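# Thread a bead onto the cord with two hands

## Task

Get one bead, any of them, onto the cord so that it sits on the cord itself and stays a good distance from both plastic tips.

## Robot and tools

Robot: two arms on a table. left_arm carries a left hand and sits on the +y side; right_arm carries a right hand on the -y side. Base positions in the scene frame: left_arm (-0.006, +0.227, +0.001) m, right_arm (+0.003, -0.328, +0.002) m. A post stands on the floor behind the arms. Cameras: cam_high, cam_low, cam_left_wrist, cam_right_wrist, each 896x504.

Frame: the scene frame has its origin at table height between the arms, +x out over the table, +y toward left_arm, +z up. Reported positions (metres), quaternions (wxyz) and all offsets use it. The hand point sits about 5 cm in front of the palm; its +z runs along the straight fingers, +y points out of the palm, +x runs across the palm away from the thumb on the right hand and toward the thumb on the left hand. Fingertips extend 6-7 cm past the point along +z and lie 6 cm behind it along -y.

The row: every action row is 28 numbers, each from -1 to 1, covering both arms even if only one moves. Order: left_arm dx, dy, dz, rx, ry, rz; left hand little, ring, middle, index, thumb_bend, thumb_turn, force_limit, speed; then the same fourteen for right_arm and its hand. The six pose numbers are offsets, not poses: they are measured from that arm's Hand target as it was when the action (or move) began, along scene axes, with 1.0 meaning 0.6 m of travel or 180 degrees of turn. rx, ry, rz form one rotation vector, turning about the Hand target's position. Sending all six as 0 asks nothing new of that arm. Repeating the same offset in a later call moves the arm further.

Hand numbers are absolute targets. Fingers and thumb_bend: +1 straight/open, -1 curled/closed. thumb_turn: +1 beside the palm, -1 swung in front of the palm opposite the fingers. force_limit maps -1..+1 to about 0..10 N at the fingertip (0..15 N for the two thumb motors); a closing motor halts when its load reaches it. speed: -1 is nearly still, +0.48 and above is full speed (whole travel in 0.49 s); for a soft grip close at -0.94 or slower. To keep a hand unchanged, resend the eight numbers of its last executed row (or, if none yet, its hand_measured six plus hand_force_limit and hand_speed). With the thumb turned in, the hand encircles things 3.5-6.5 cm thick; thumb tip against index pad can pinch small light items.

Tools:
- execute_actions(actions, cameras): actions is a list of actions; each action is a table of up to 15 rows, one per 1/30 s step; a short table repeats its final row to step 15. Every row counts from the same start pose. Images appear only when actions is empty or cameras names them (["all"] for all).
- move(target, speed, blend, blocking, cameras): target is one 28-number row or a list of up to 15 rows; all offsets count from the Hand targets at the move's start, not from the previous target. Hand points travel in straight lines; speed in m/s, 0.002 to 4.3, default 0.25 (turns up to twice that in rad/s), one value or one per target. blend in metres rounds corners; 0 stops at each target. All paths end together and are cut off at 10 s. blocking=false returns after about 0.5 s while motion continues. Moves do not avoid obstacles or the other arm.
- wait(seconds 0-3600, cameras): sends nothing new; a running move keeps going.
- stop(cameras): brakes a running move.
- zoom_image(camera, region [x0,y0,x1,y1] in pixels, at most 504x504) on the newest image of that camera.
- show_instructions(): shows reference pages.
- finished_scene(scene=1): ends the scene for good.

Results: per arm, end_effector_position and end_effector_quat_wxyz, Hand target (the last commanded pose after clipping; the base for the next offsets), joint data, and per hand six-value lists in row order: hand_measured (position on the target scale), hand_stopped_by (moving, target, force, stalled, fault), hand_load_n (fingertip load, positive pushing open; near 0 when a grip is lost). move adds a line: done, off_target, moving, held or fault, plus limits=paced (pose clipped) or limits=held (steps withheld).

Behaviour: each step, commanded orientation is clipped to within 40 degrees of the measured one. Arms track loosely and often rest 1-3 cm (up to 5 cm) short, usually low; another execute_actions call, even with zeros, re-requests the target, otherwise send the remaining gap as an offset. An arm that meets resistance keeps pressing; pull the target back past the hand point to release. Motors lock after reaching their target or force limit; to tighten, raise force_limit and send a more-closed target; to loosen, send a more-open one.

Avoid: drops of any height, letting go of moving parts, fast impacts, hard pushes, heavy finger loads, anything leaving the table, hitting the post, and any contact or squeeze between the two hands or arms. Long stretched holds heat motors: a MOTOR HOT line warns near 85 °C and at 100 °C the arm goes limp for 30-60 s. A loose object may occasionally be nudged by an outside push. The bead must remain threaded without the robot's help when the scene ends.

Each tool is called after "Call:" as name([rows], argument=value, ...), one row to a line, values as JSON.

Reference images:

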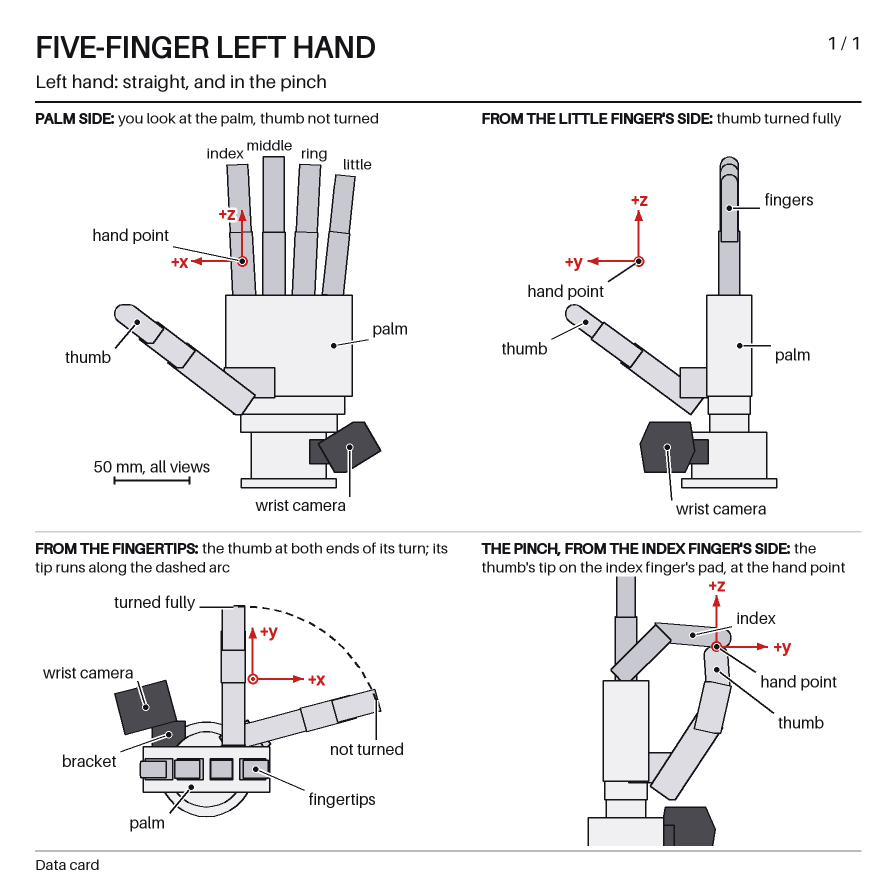

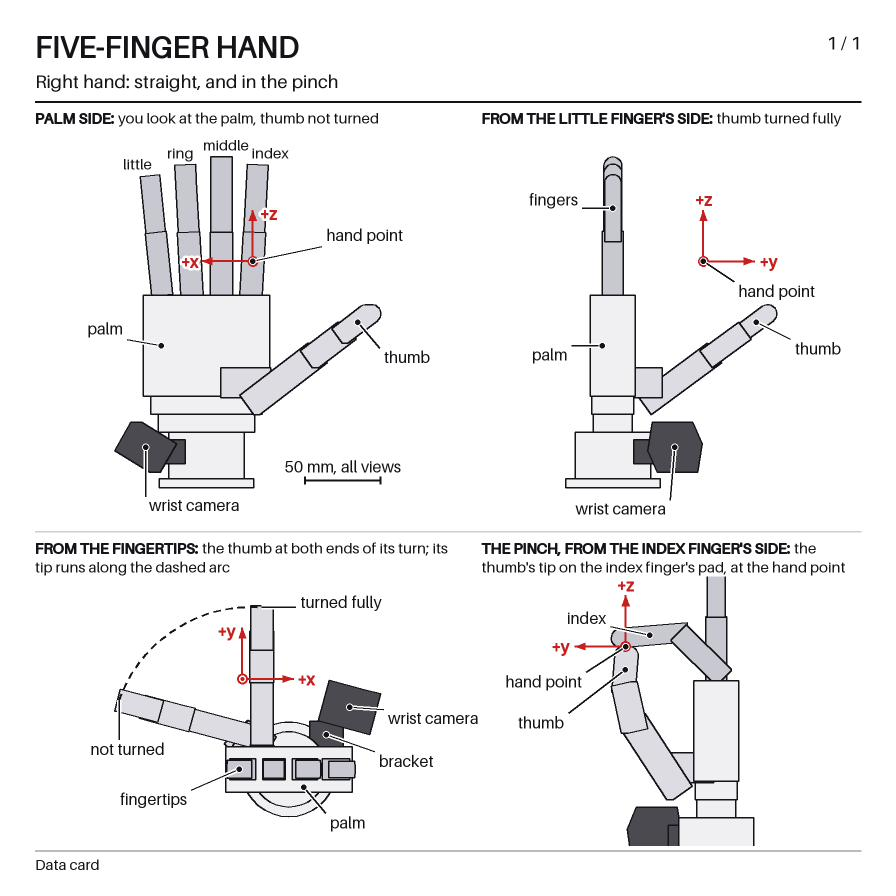

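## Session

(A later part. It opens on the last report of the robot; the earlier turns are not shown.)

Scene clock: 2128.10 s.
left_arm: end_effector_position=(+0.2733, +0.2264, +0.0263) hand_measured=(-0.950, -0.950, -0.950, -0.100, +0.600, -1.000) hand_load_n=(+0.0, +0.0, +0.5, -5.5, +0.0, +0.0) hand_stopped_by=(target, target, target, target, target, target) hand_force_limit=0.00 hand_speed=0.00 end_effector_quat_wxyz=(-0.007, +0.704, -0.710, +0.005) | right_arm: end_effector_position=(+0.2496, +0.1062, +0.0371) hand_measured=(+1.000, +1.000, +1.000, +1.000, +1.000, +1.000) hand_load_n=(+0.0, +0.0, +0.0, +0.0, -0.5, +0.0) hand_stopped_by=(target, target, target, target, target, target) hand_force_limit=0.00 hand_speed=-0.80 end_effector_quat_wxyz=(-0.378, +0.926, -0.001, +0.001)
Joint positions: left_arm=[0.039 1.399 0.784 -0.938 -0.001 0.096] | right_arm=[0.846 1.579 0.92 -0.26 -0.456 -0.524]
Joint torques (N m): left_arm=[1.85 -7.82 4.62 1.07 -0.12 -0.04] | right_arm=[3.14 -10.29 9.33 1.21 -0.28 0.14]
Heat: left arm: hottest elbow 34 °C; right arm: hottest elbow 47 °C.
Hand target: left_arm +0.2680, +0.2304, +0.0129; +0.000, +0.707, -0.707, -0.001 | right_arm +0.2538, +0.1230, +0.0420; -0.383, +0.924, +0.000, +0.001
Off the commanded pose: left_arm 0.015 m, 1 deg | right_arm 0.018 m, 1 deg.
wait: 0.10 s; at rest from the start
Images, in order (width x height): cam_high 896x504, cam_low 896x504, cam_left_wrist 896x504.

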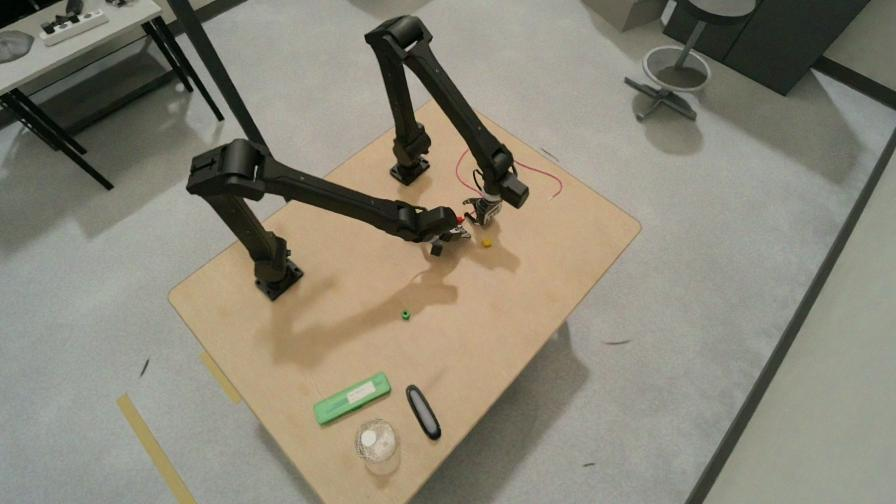

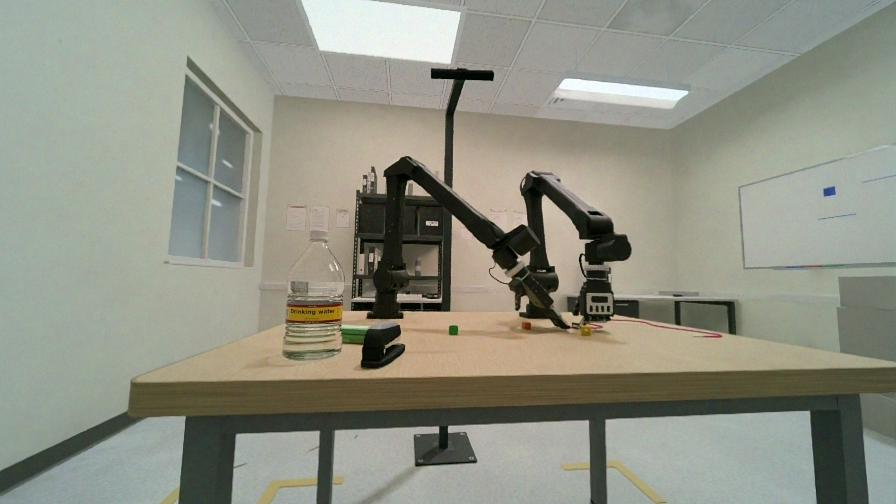

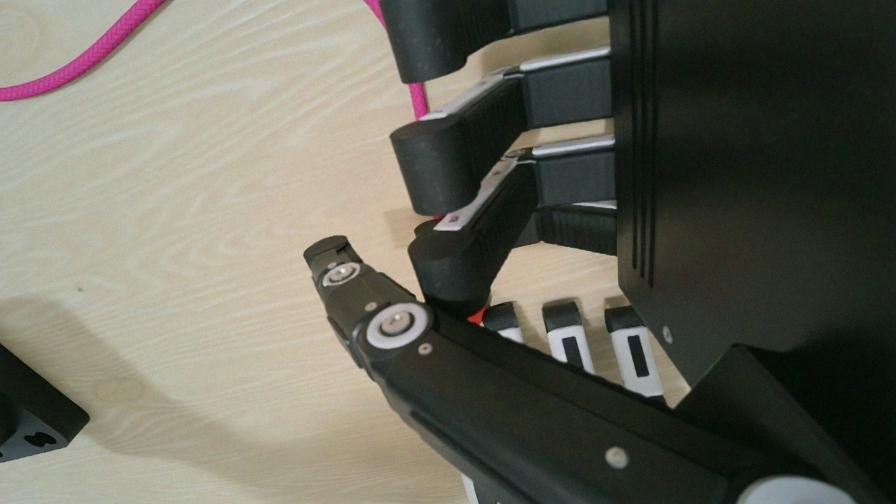

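Call:
wait(seconds=0.1, cameras=["cam_right_wrist"])

Call:
zoom_image(camera="cam_right_wrist", region=[280, 110, 360, 210])

Scene clock: 2151.00 s.
left_arm: end_effector_position=(+0.2733, +0.2264, +0.0263) hand_measured=(-0.950, -0.950, -0.950, -0.100, +0.600, -1.000) hand_load_n=(+0.0, +0.0, +0.5, -5.5, +0.0, +0.0) hand_stopped_by=(target, target, target, target, target, target) hand_force_limit=0.00 hand_speed=0.00 end_effector_quat_wxyz=(-0.007, +0.704, -0.710, +0.005) | right_arm: end_effector_position=(+0.2496, +0.1062, +0.0371) hand_measured=(+1.000, +1.000, +1.000, +1.000, +1.000, +1.000) hand_load_n=(+0.0, +0.0, +0.0, -0.5, -0.5, +0.0) hand_stopped_by=(target, target, target, target, target, target) hand_force_limit=0.00 hand_speed=-0.80 end_effector_quat_wxyz=(-0.378, +0.926, -0.001, +0.001)
Joint positions: left_arm=[0.039 1.399 0.784 -0.938 -0.001 0.096] | right_arm=[0.846 1.579 0.92 -0.26 -0.456 -0.524]
Joint torques (N m): left_arm=[1.79 -7.88 4.53 1.07 -0.1 -0.05] | right_arm=[3.14 -10.46 9.32 1.16 -0.27 0.15]
Heat: left arm: hottest elbow 34 °C; right arm: hottest elbow 47 °C.
Hand target: left_arm +0.2680, +0.2304, +0.0129; +0.000, +0.707, -0.707, -0.001 | right_arm +0.2538, +0.1230, +0.0420; -0.383, +0.924, +0.000, +0.001
Off the commanded pose: left_arm 0.015 m, 1 deg | right_arm 0.018 m, 1 deg.
wait: 0.10 s; at rest from the start

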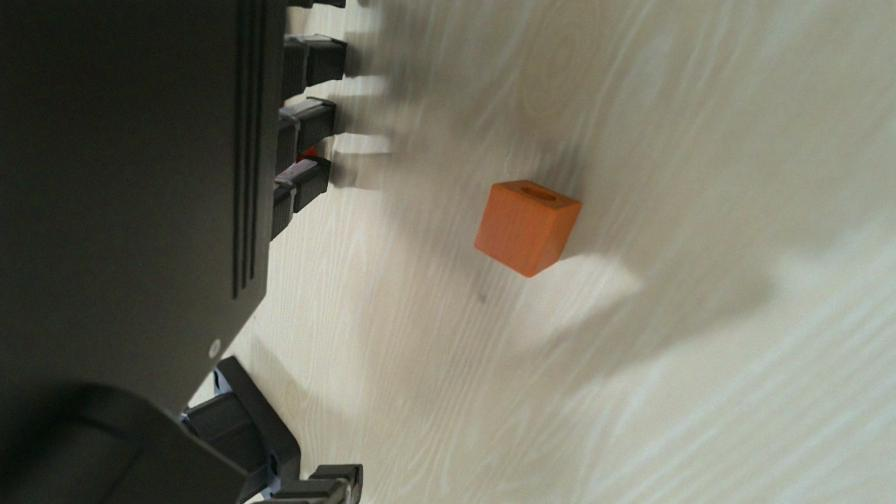

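Scaled by 5.040 from the camera's image (finer frame: 1280x720).

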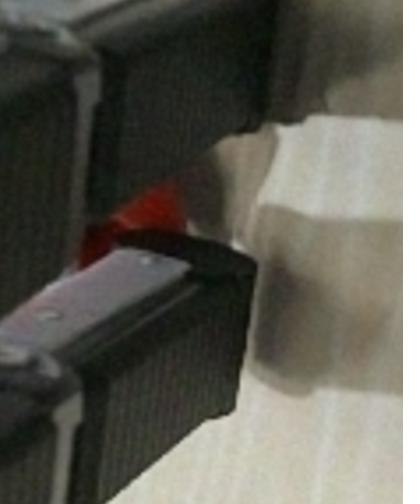

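Call:
move([
  [0,0,0,0,0,0,-0.95,-0.95,-0.95,-0.1,0.6,-1,0,0,0,-0.06,-0.012,0,0,0,1,1,1,1,1,1,0,-0.8],
], speed=0.06, cameras=["cam_high","cam_right_wrist"])

Call:
zoom_image(camera="cam_high", region=[447, 205, 473, 231])

Call:
zoom_image(camera="cam_right_wrist", region=[260, 60, 360, 210])

Scene clock: 2157.33 s.
left_arm: end_effector_position=(+0.2733, +0.2264, +0.0263) hand_measured=(-0.950, -0.950, -0.950, -0.100, +0.600, -1.000) hand_load_n=(+0.0, +0.0, +0.0, -5.5, +0.0, +0.0) hand_stopped_by=(target, target, target, target, target, target) hand_force_limit=0.00 hand_speed=0.00 end_effector_quat_wxyz=(-0.007, +0.704, -0.710, +0.005) | right_arm: end_effector_position=(+0.2508, +0.0929, +0.0366) hand_measured=(+1.000, +1.000, +1.000, +1.000, +1.000, +1.000) hand_load_n=(+0.0, +0.0, +0.0, +0.0, +0.0, +0.0) hand_stopped_by=(target, target, target, target, target, target) hand_force_limit=0.00 hand_speed=-0.80 end_effector_quat_wxyz=(-0.382, +0.924, -0.001, -0.003)
Joint positions: left_arm=[0.039 1.399 0.784 -0.938 -0.001 0.096] | right_arm=[0.82 1.561 0.894 -0.259 -0.481 -0.542]
Joint torques (N m): left_arm=[1.79 -8 4.59 1.09 -0.11 -0.05] | right_arm=[1.14 -12.69 5.56 1.61 -0.57 -0.2]
Heat: left arm: hottest elbow 34 °C; right arm: hottest elbow 47 °C.
Hand target: left_arm +0.2680, +0.2304, +0.0129; +0.000, +0.707, -0.707, -0.001 | right_arm +0.2540, +0.0870, +0.0349; -0.383, +0.924, +0.001, +0.001
Off the commanded pose: left_arm 0.015 m, 1 deg | right_arm 0.007 m, 1 deg.
move: done

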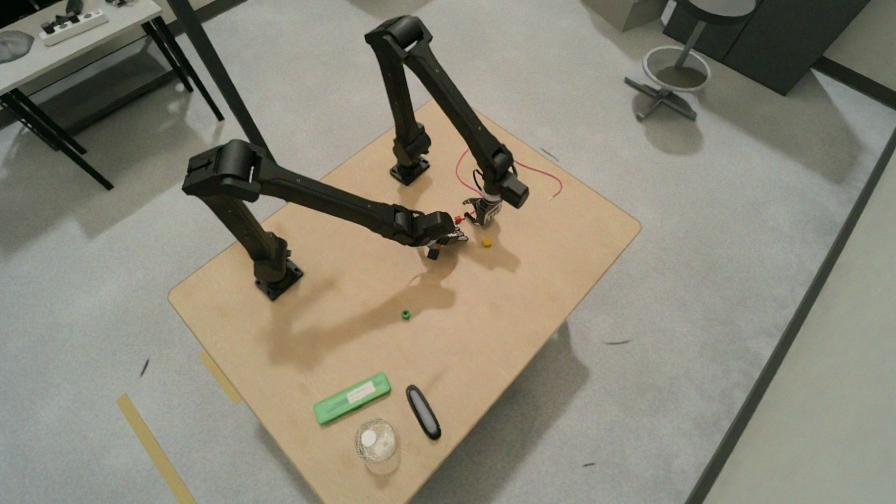

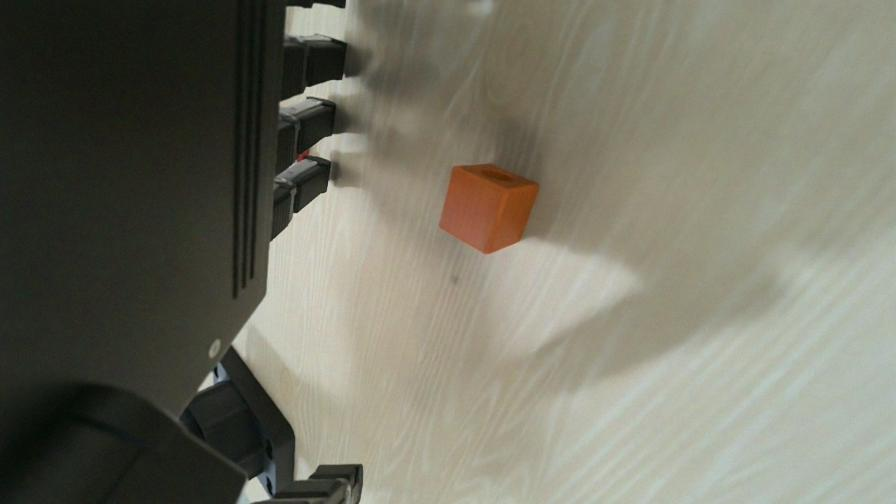

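Scaled by 19.385 from the camera's image (finer frame: 1280x720).

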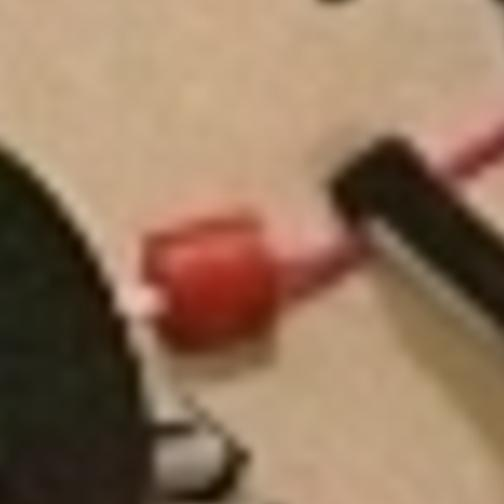

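Scaled by 3.360 from the camera's image (finer frame: 1280x720).

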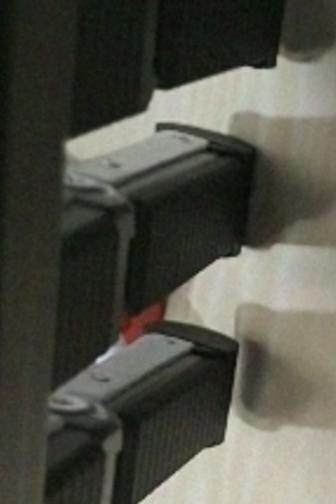

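Call:
move([
  [0,0,0,0,0,0,-0.95,-0.95,-0.95,-0.1,0.6,-1,0,0,0,-0.015,0.002,0,0,0,1,1,1,1,1,1,0,-0.8],
  [0,0,0,0,0,0,-0.95,-0.95,-0.95,-0.1,0.6,-1,0,0,-0.033,-0.015,0.002,0,0,0,1,1,1,1,1,1,0,-0.8],
], speed=0.06, cameras=["cam_high","cam_right_wrist"])

Call:
zoom_image(camera="cam_high", region=[440, 205, 470, 235])

Call:
zoom_image(camera="cam_right_wrist", region=[260, 60, 360, 210])

Scene clock: 2174.90 s.
left_arm: end_effector_position=(+0.2733, +0.2264, +0.0263) hand_measured=(-0.950, -0.950, -0.950, -0.100, +0.600, -1.000) hand_load_n=(+0.0, +0.0, +0.0, -5.5, -0.5, +0.0) hand_stopped_by=(target, target, target, target, target, target) hand_force_limit=0.00 hand_speed=0.00 end_effector_quat_wxyz=(-0.007, +0.704, -0.710, +0.005) | right_arm: end_effector_position=(+0.2409, +0.0765, +0.0367) hand_measured=(+1.000, +1.000, +1.000, +1.000, +1.000, +1.000) hand_load_n=(+0.0, +0.0, +0.0, +0.0, +0.0, +0.0) hand_stopped_by=(target, target, target, target, target, target) hand_force_limit=0.00 hand_speed=-0.80 end_effector_quat_wxyz=(-0.381, +0.925, +0.001, +0.003)
Joint positions: left_arm=[0.039 1.399 0.784 -0.938 -0.001 0.096] | right_arm=[0.817 1.512 0.838 -0.25 -0.474 -0.551]
Joint torques (N m): left_arm=[1.9 -7.71 4.57 1.05 -0.1 -0.06] | right_arm=[3.08 -11.58 5.67 1.84 -0.35 0.15]
Heat: left arm: hottest elbow 34 °C; right arm: hottest elbow 46 °C.
Hand target: left_arm +0.2680, +0.2304, +0.0129; +0.000, +0.707, -0.707, -0.001 | right_arm +0.2341, +0.0781, +0.0361; -0.383, +0.924, +0.000, +0.001
Off the commanded pose: left_arm 0.015 m, 1 deg | right_arm 0.007 m, 0 deg.
move: done

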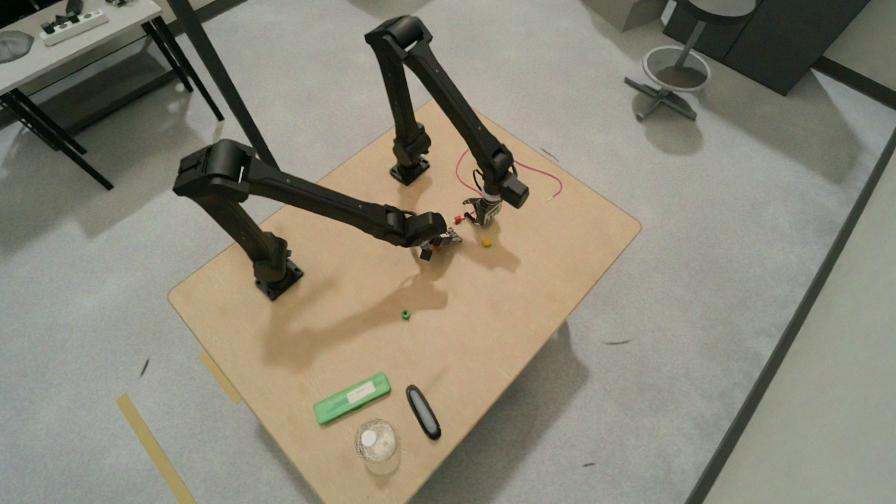

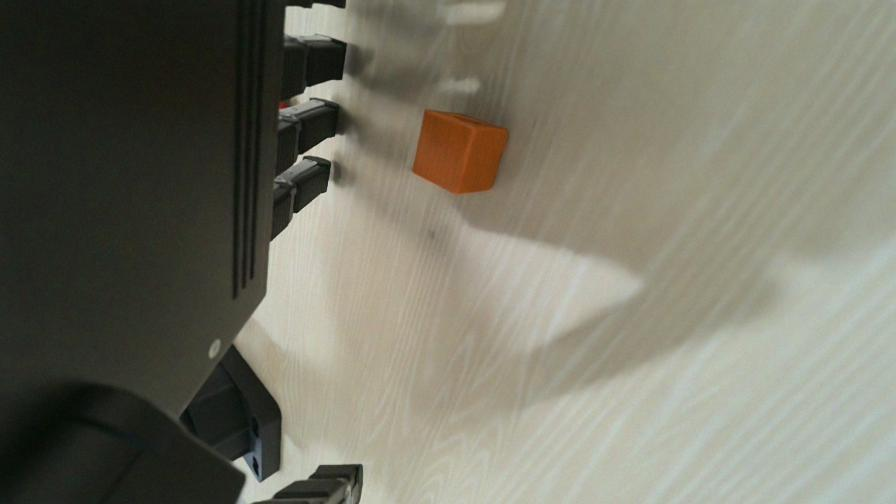

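Scaled by 16.800 from the camera's image (finer frame: 1280x720).

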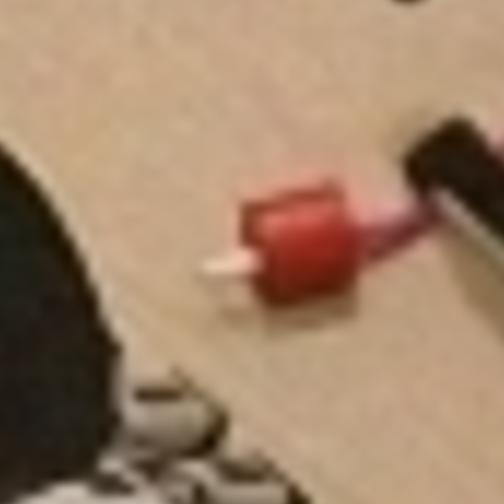

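Scaled by 3.360 from the camera's image (finer frame: 1280x720).

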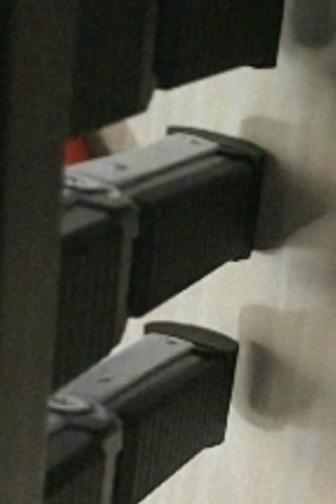

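Call:
move([
  [0,0,0,0,0,0,-0.95,-0.95,-0.95,-0.1,0.6,-1,0,0,-0.01,0,0.002,0,0,0,1,1,1,1,1,1,0,-0.8],
  [0,0,0,0,0,0,-0.95,-0.95,-0.95,-0.1,0.6,-1,0,0,0.008,0.033,0.005,0,0,0,1,1,1,1,1,1,0,-0.8],
], speed=0.06, cameras=["cam_high","cam_right_wrist"])

Call:
zoom_image(camera="cam_high", region=[440, 205, 470, 235])

Call:
zoom_image(camera="cam_right_wrist", region=[260, 60, 360, 210])

Scene clock: 2200.93 s.
left_arm: end_effector_position=(+0.2733, +0.2264, +0.0263) hand_measured=(-0.950, -0.950, -0.950, -0.100, +0.600, -1.000) hand_load_n=(+0.0, +0.0, +0.0, -5.5, +0.0, +0.0) hand_stopped_by=(target, target, target, target, target, target) hand_force_limit=0.00 hand_speed=0.00 end_effector_quat_wxyz=(-0.007, +0.704, -0.710, +0.005) | right_arm: end_effector_position=(+0.2345, +0.0808, +0.0359) hand_measured=(+1.000, +1.000, +1.000, +1.000, +1.000, +1.000) hand_load_n=(+0.0, -0.5, +0.0, +0.0, +0.0, +0.0) hand_stopped_by=(target, target, target, target, target, target) hand_force_limit=0.00 hand_speed=-0.80 end_effector_quat_wxyz=(-0.378, +0.926, -0.001, +0.001)
Joint positions: left_arm=[0.039 1.399 0.784 -0.938 -0.001 0.096] | right_arm=[0.836 1.513 0.838 -0.248 -0.462 -0.532]
Joint torques (N m): left_arm=[1.79 -7.82 4.49 1.09 -0.11 -0.06] | right_arm=[3.31 -8.82 9.09 1.43 -0.28 0.13]
Motor temperatures (°C): left_arm=[23 29 34 27 23 26] | right_arm=[24 30 44 22 26 25]
Heat: left arm: hottest elbow 34 °C; right arm: hottest elbow 44 °C.
Hand target: left_arm +0.2680, +0.2304, +0.0129; +0.000, +0.707, -0.707, -0.001 | right_arm +0.2389, +0.0980, +0.0391; -0.383, +0.924, +0.001, +0.001
Off the commanded pose: left_arm 0.015 m, 1 deg | right_arm 0.018 m, 1 deg.
move: off_target (right_arm)

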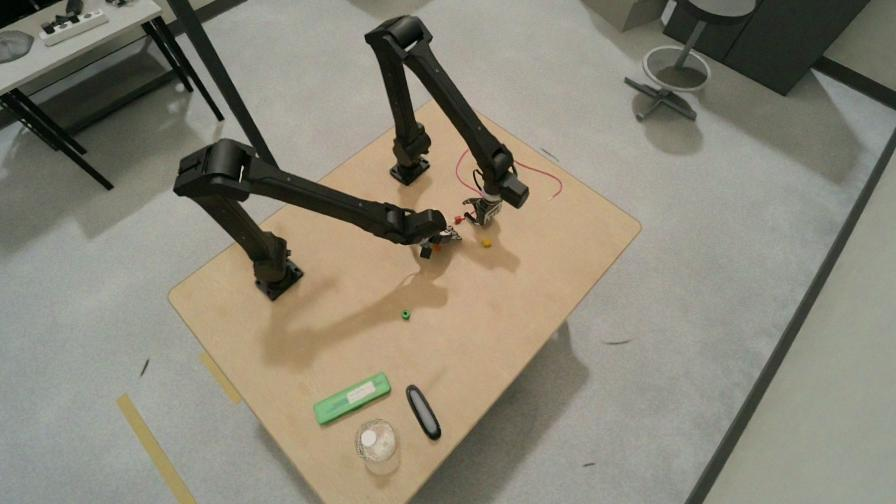

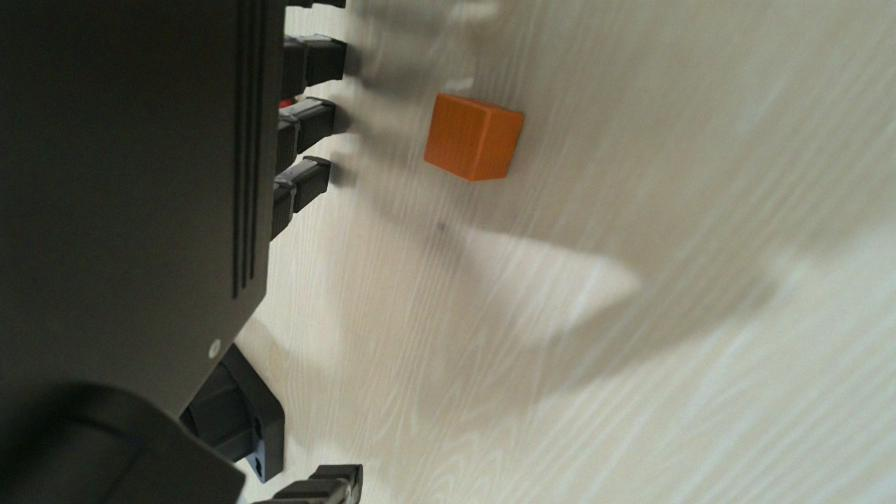

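Scaled by 16.800 from the camera's image (finer frame: 1280x720).

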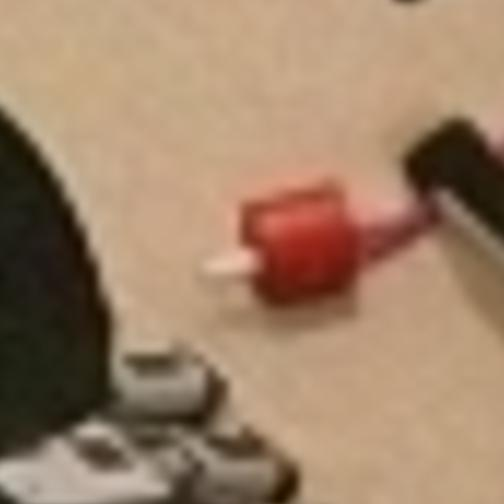

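Scaled by 3.360 from the camera's image (finer frame: 1280x720).

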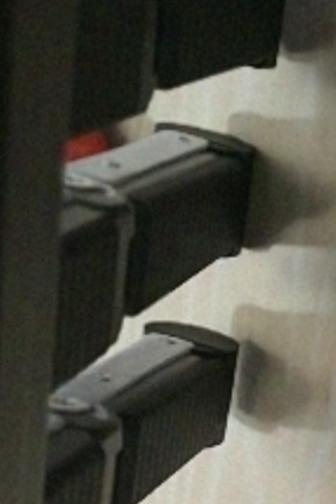

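Call:
move([
  [0,0,0,0,0,0,-0.95,-0.95,-0.95,-0.1,0.6,-1,0,0,-0.003,0.014,0.002,0,0,0,1,1,1,1,1,1,0,-0.8],
], speed=0.06, cameras=["cam_high","cam_right_wrist"])

Call:
zoom_image(camera="cam_high", region=[440, 205, 470, 235])

Call:
zoom_image(camera="cam_right_wrist", region=[260, 60, 360, 210])

Scene clock: 2206.60 s.
left_arm: end_effector_position=(+0.2733, +0.2264, +0.0263) hand_measured=(-0.950, -0.950, -0.950, -0.100, +0.600, -1.000) hand_load_n=(+0.0, +0.0, +0.0, -5.5, +0.0, +0.0) hand_stopped_by=(target, target, target, target, target, target) hand_force_limit=0.00 hand_speed=0.00 end_effector_quat_wxyz=(-0.007, +0.704, -0.710, +0.005) | right_arm: end_effector_position=(+0.2331, +0.0890, +0.0364) hand_measured=(+1.000, +1.000, +1.000, +1.000, +1.000, +1.000) hand_load_n=(+0.0, +0.0, +0.0, +0.0, +0.0, -0.5) hand_stopped_by=(target, target, target, target, target, target) hand_force_limit=0.00 hand_speed=-0.80 end_effector_quat_wxyz=(-0.377, +0.926, -0.001, +0.000)
Joint positions: left_arm=[0.039 1.399 0.784 -0.938 -0.001 0.096] | right_arm=[0.851 1.526 0.854 -0.248 -0.451 -0.519]
Joint torques (N m): left_arm=[1.85 -7.77 4.59 1.06 -0.1 -0.06] | right_arm=[3.55 -9.35 9.07 1.59 -0.3 0.21]
Heat: left arm: hottest elbow 34 °C; right arm: hottest elbow 45 °C.
Hand target: left_arm +0.2680, +0.2304, +0.0129; +0.000, +0.707, -0.707, -0.001 | right_arm +0.2371, +0.1063, +0.0403; -0.383, +0.924, +0.001, +0.001
Off the commanded pose: left_arm 0.015 m, 1 deg | right_arm 0.018 m, 1 deg.
move: off_target (right_arm)

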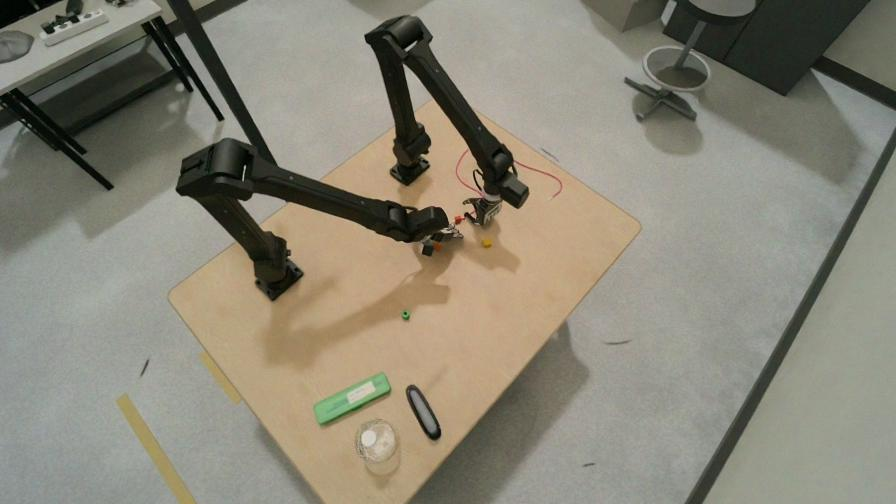

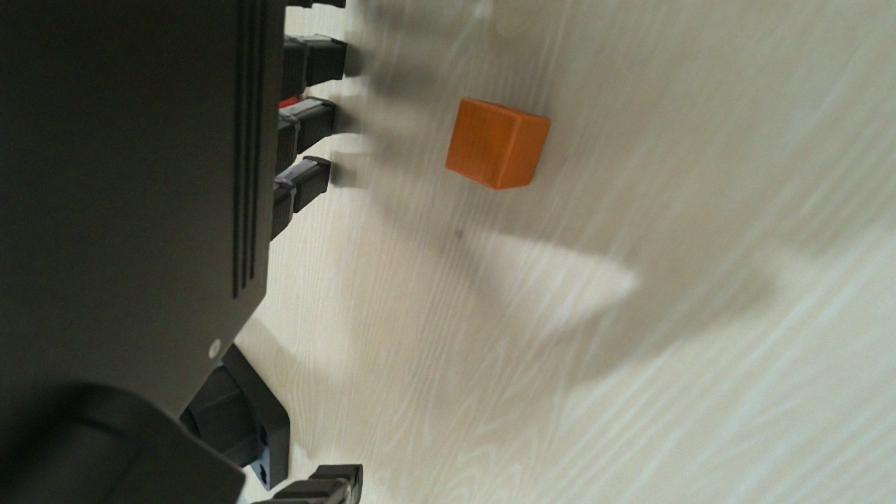

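Scaled by 16.800 from the camera's image (finer frame: 1280x720).

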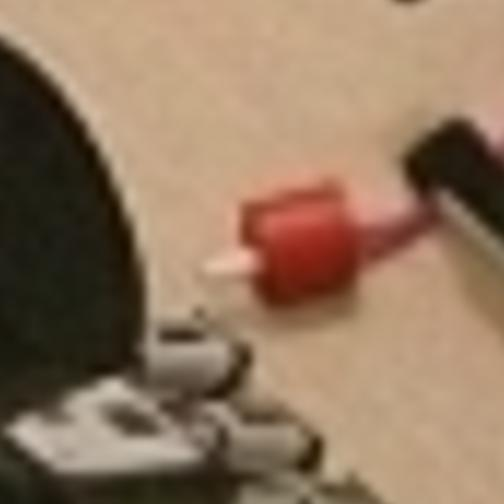

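Scaled by 3.360 from the camera's image (finer frame: 1280x720).

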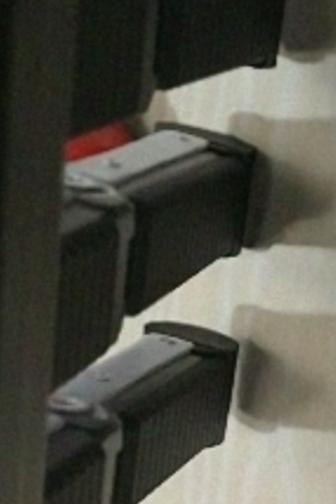

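Call:
move([
  [0,0,0,0,0,0,-0.95,-0.95,-0.95,-0.1,0.6,-1,0,0,0,0.010,0.001,0,0,0,1,1,1,1,1,1,0,-0.8],
], speed=0.06, cameras=["cam_high","cam_right_wrist"])

Call:
zoom_image(camera="cam_high", region=[440, 205, 470, 235])

Call:
zoom_image(camera="cam_right_wrist", region=[260, 60, 360, 210])

Scene clock: 2213.57 s.
left_arm: end_effector_position=(+0.2733, +0.2264, +0.0263) hand_measured=(-0.950, -0.950, -0.950, -0.100, +0.600, -1.000) hand_load_n=(+0.0, +0.0, +0.0, -5.5, +0.0, +0.0) hand_stopped_by=(target, target, target, target, target, target) hand_force_limit=0.00 hand_speed=0.00 end_effector_quat_wxyz=(-0.007, +0.704, -0.710, +0.005) | right_arm: end_effector_position=(+0.2329, +0.0949, +0.0367) hand_measured=(+1.000, +1.000, +1.000, +1.000, +1.000, +1.000) hand_load_n=(+0.0, +0.0, +0.0, +0.0, +0.0, +0.0) hand_stopped_by=(target, target, target, target, target, target) hand_force_limit=0.00 hand_speed=-0.80 end_effector_quat_wxyz=(-0.377, +0.926, -0.001, +0.000)
Joint positions: left_arm=[0.039 1.399 0.784 -0.938 -0.001 0.096] | right_arm=[0.86 1.536 0.867 -0.248 -0.446 -0.512]
Joint torques (N m): left_arm=[1.67 -7.88 4.56 1.07 -0.11 -0.05] | right_arm=[3.08 -9.82 9.13 1.5 -0.31 0.15]
Heat: left arm: hottest elbow 34 °C; right arm: hottest elbow 45 °C.
Hand target: left_arm +0.2680, +0.2304, +0.0129; +0.000, +0.707, -0.707, -0.001 | right_arm +0.2371, +0.1123, +0.0409; -0.383, +0.924, +0.001, +0.001
Off the commanded pose: left_arm 0.015 m, 1 deg | right_arm 0.018 m, 1 deg.
move: off_target (right_arm)

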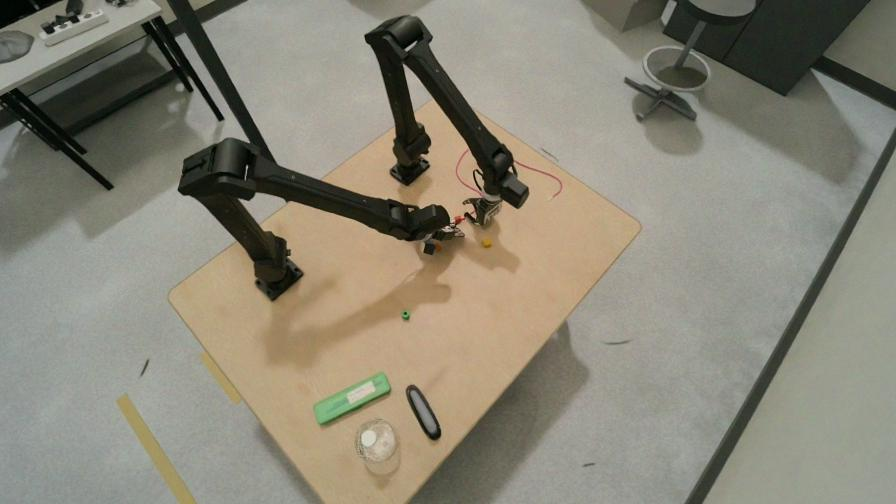

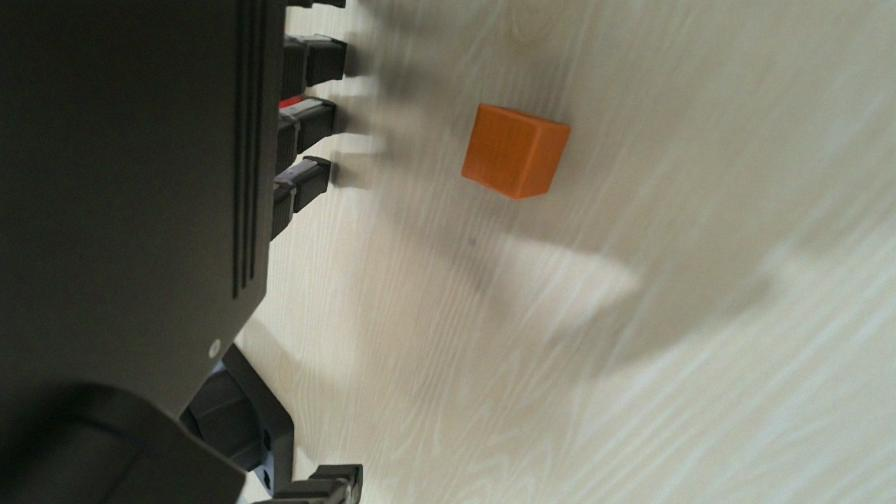

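Scaled by 16.800 from the camera's image (finer frame: 1280x720).

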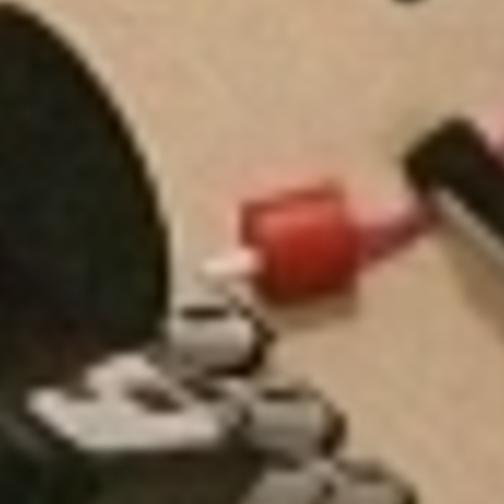

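Scaled by 3.360 from the camera's image (finer frame: 1280x720).

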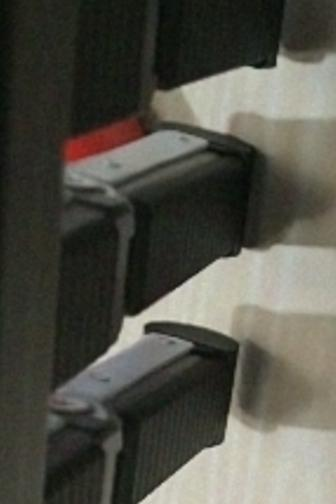

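Call:
move([
  [0,0,0,0,0,0,-0.95,-0.95,-0.95,-0.1,0.6,-1,0,0,0.002,0.008,0.001,0,0,0,1,1,1,1,1,1,0,-0.8],
], speed=0.06, cameras=["cam_high","cam_right_wrist"])

Call:
zoom_image(camera="cam_high", region=[440, 205, 470, 235])

Call:
zoom_image(camera="cam_right_wrist", region=[260, 60, 360, 210])

Scene clock: 2223.00 s.
left_arm: end_effector_position=(+0.2733, +0.2264, +0.0263) hand_measured=(-0.950, -0.950, -0.950, -0.100, +0.600, -1.000) hand_load_n=(+0.0, +0.0, +0.0, -5.5, +0.0, +0.0) hand_stopped_by=(target, target, target, target, target, target) hand_force_limit=0.00 hand_speed=0.00 end_effector_quat_wxyz=(-0.007, +0.704, -0.710, +0.005) | right_arm: end_effector_position=(+0.2338, +0.0996, +0.0369) hand_measured=(+1.000, +1.000, +1.000, +1.000, +1.000, +1.000) hand_load_n=(+0.0, +0.0, +0.0, +0.0, +0.0, -0.5) hand_stopped_by=(target, target, target, target, target, target) hand_force_limit=0.00 hand_speed=-0.80 end_effector_quat_wxyz=(-0.377, +0.926, -0.001, +0.000)
Joint positions: left_arm=[0.039 1.399 0.784 -0.938 -0.001 0.096] | right_arm=[0.865 1.545 0.878 -0.248 -0.444 -0.507]
Joint torques (N m): left_arm=[1.73 -7.88 4.59 1.01 -0.11 -0.06] | right_arm=[3.25 -10.05 9.26 1.48 -0.28 0.16]
Heat: left arm: hottest elbow 34 °C; right arm: hottest elbow 46 °C.
Hand target: left_arm +0.2680, +0.2304, +0.0129; +0.000, +0.707, -0.707, -0.001 | right_arm +0.2383, +0.1172, +0.0416; -0.383, +0.924, +0.001, +0.001
Off the commanded pose: left_arm 0.015 m, 1 deg | right_arm 0.019 m, 1 deg.
move: off_target (right_arm)

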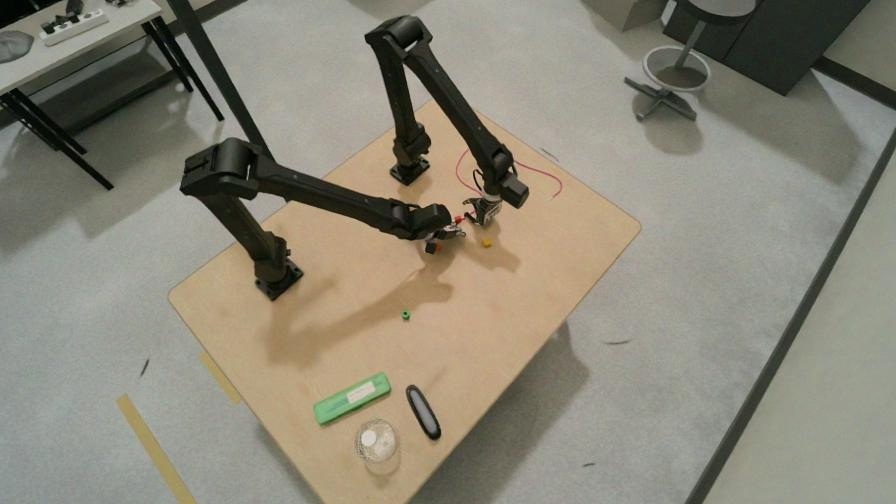

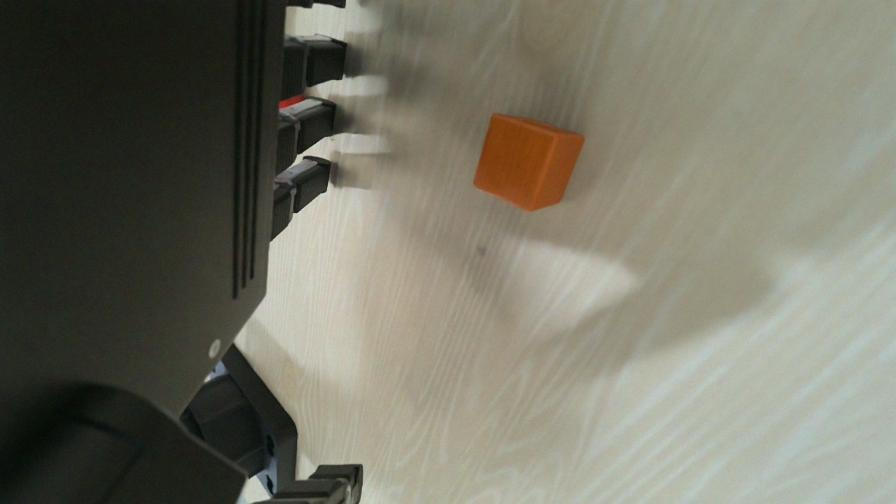

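Scaled by 16.800 from the camera's image (finer frame: 1280x720).

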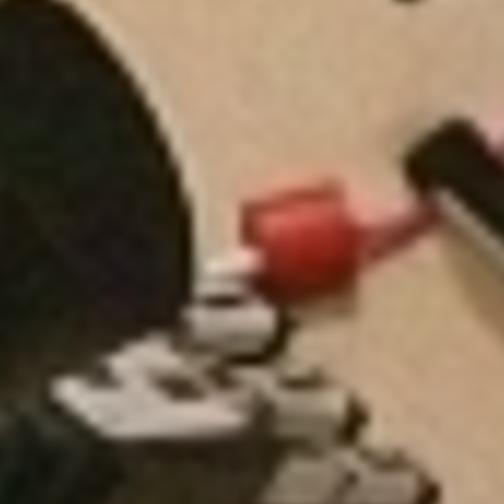

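Scaled by 3.360 from the camera's image (finer frame: 1280x720).

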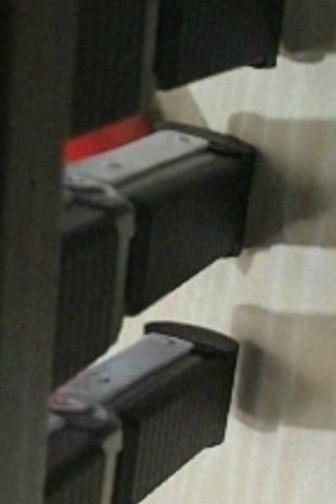

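Call:
move([
  [0,0,0,0,0,0,-0.95,-0.95,-0.95,-0.1,0.6,-1,0,0,0.006,0.008,0.001,0,0,0,1,1,1,1,1,1,0,-0.8],
], speed=0.06, cameras=["cam_high","cam_right_wrist"])

Call:
zoom_image(camera="cam_high", region=[440, 205, 470, 235])

Call:
zoom_image(camera="cam_right_wrist", region=[260, 60, 360, 210])

Scene clock: 2231.87 s.
left_arm: end_effector_position=(+0.2733, +0.2264, +0.0263) hand_measured=(-0.950, -0.950, -0.950, -0.100, +0.600, -1.000) hand_load_n=(+0.0, +0.0, +0.0, -5.5, -0.5, +0.0) hand_stopped_by=(target, target, target, target, target, target) hand_force_limit=0.00 hand_speed=0.00 end_effector_quat_wxyz=(-0.007, +0.704, -0.710, +0.005) | right_arm: end_effector_position=(+0.2373, +0.1049, +0.0371) hand_measured=(+1.000, +1.000, +1.000, +1.000, +1.000, +1.000) hand_load_n=(+0.0, +0.0, +0.0, +0.0, +0.0, +0.0) hand_stopped_by=(target, target, target, target, target, target) hand_force_limit=0.00 hand_speed=-0.80 end_effector_quat_wxyz=(-0.378, +0.926, +0.000, +0.001)
Joint positions: left_arm=[0.039 1.399 0.784 -0.938 -0.001 0.096] | right_arm=[0.866 1.559 0.895 -0.248 -0.443 -0.507]
Joint torques (N m): left_arm=[1.9 -7.82 4.56 1.09 -0.11 -0.05] | right_arm=[2.9 -10.17 9.29 1.22 -0.32 0.16]
Heat: left arm: hottest elbow 34 °C; right arm: hottest elbow 48 °C.
Hand target: left_arm +0.2680, +0.2304, +0.0129; +0.000, +0.707, -0.707, -0.001 | right_arm +0.2418, +0.1220, +0.0421; -0.383, +0.924, +0.001, +0.001
Off the commanded pose: left_arm 0.015 m, 1 deg | right_arm 0.018 m, 1 deg.
move: off_target (right_arm)

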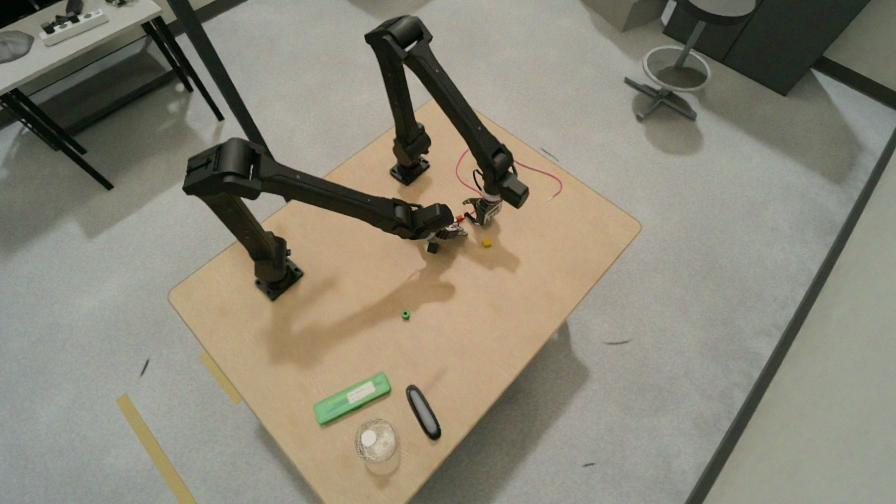

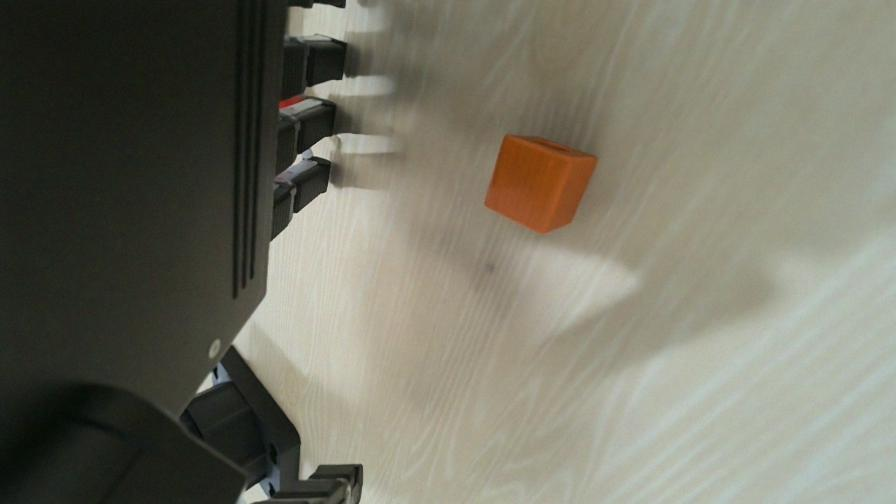

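Scaled by 16.800 from the camera's image (finer frame: 1280x720).

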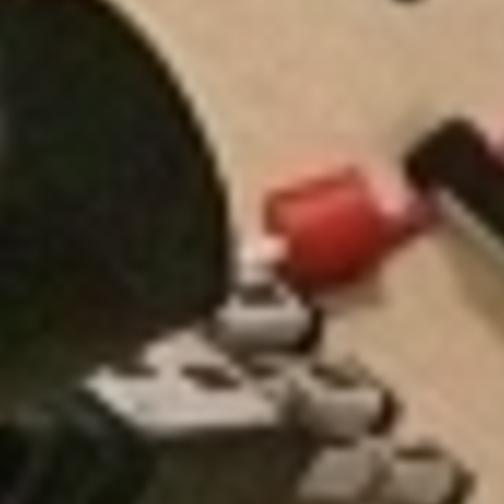

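Scaled by 3.360 from the camera's image (finer frame: 1280x720).

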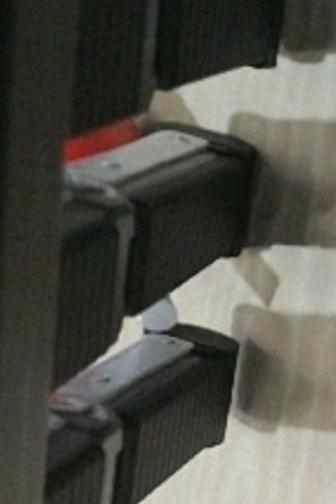

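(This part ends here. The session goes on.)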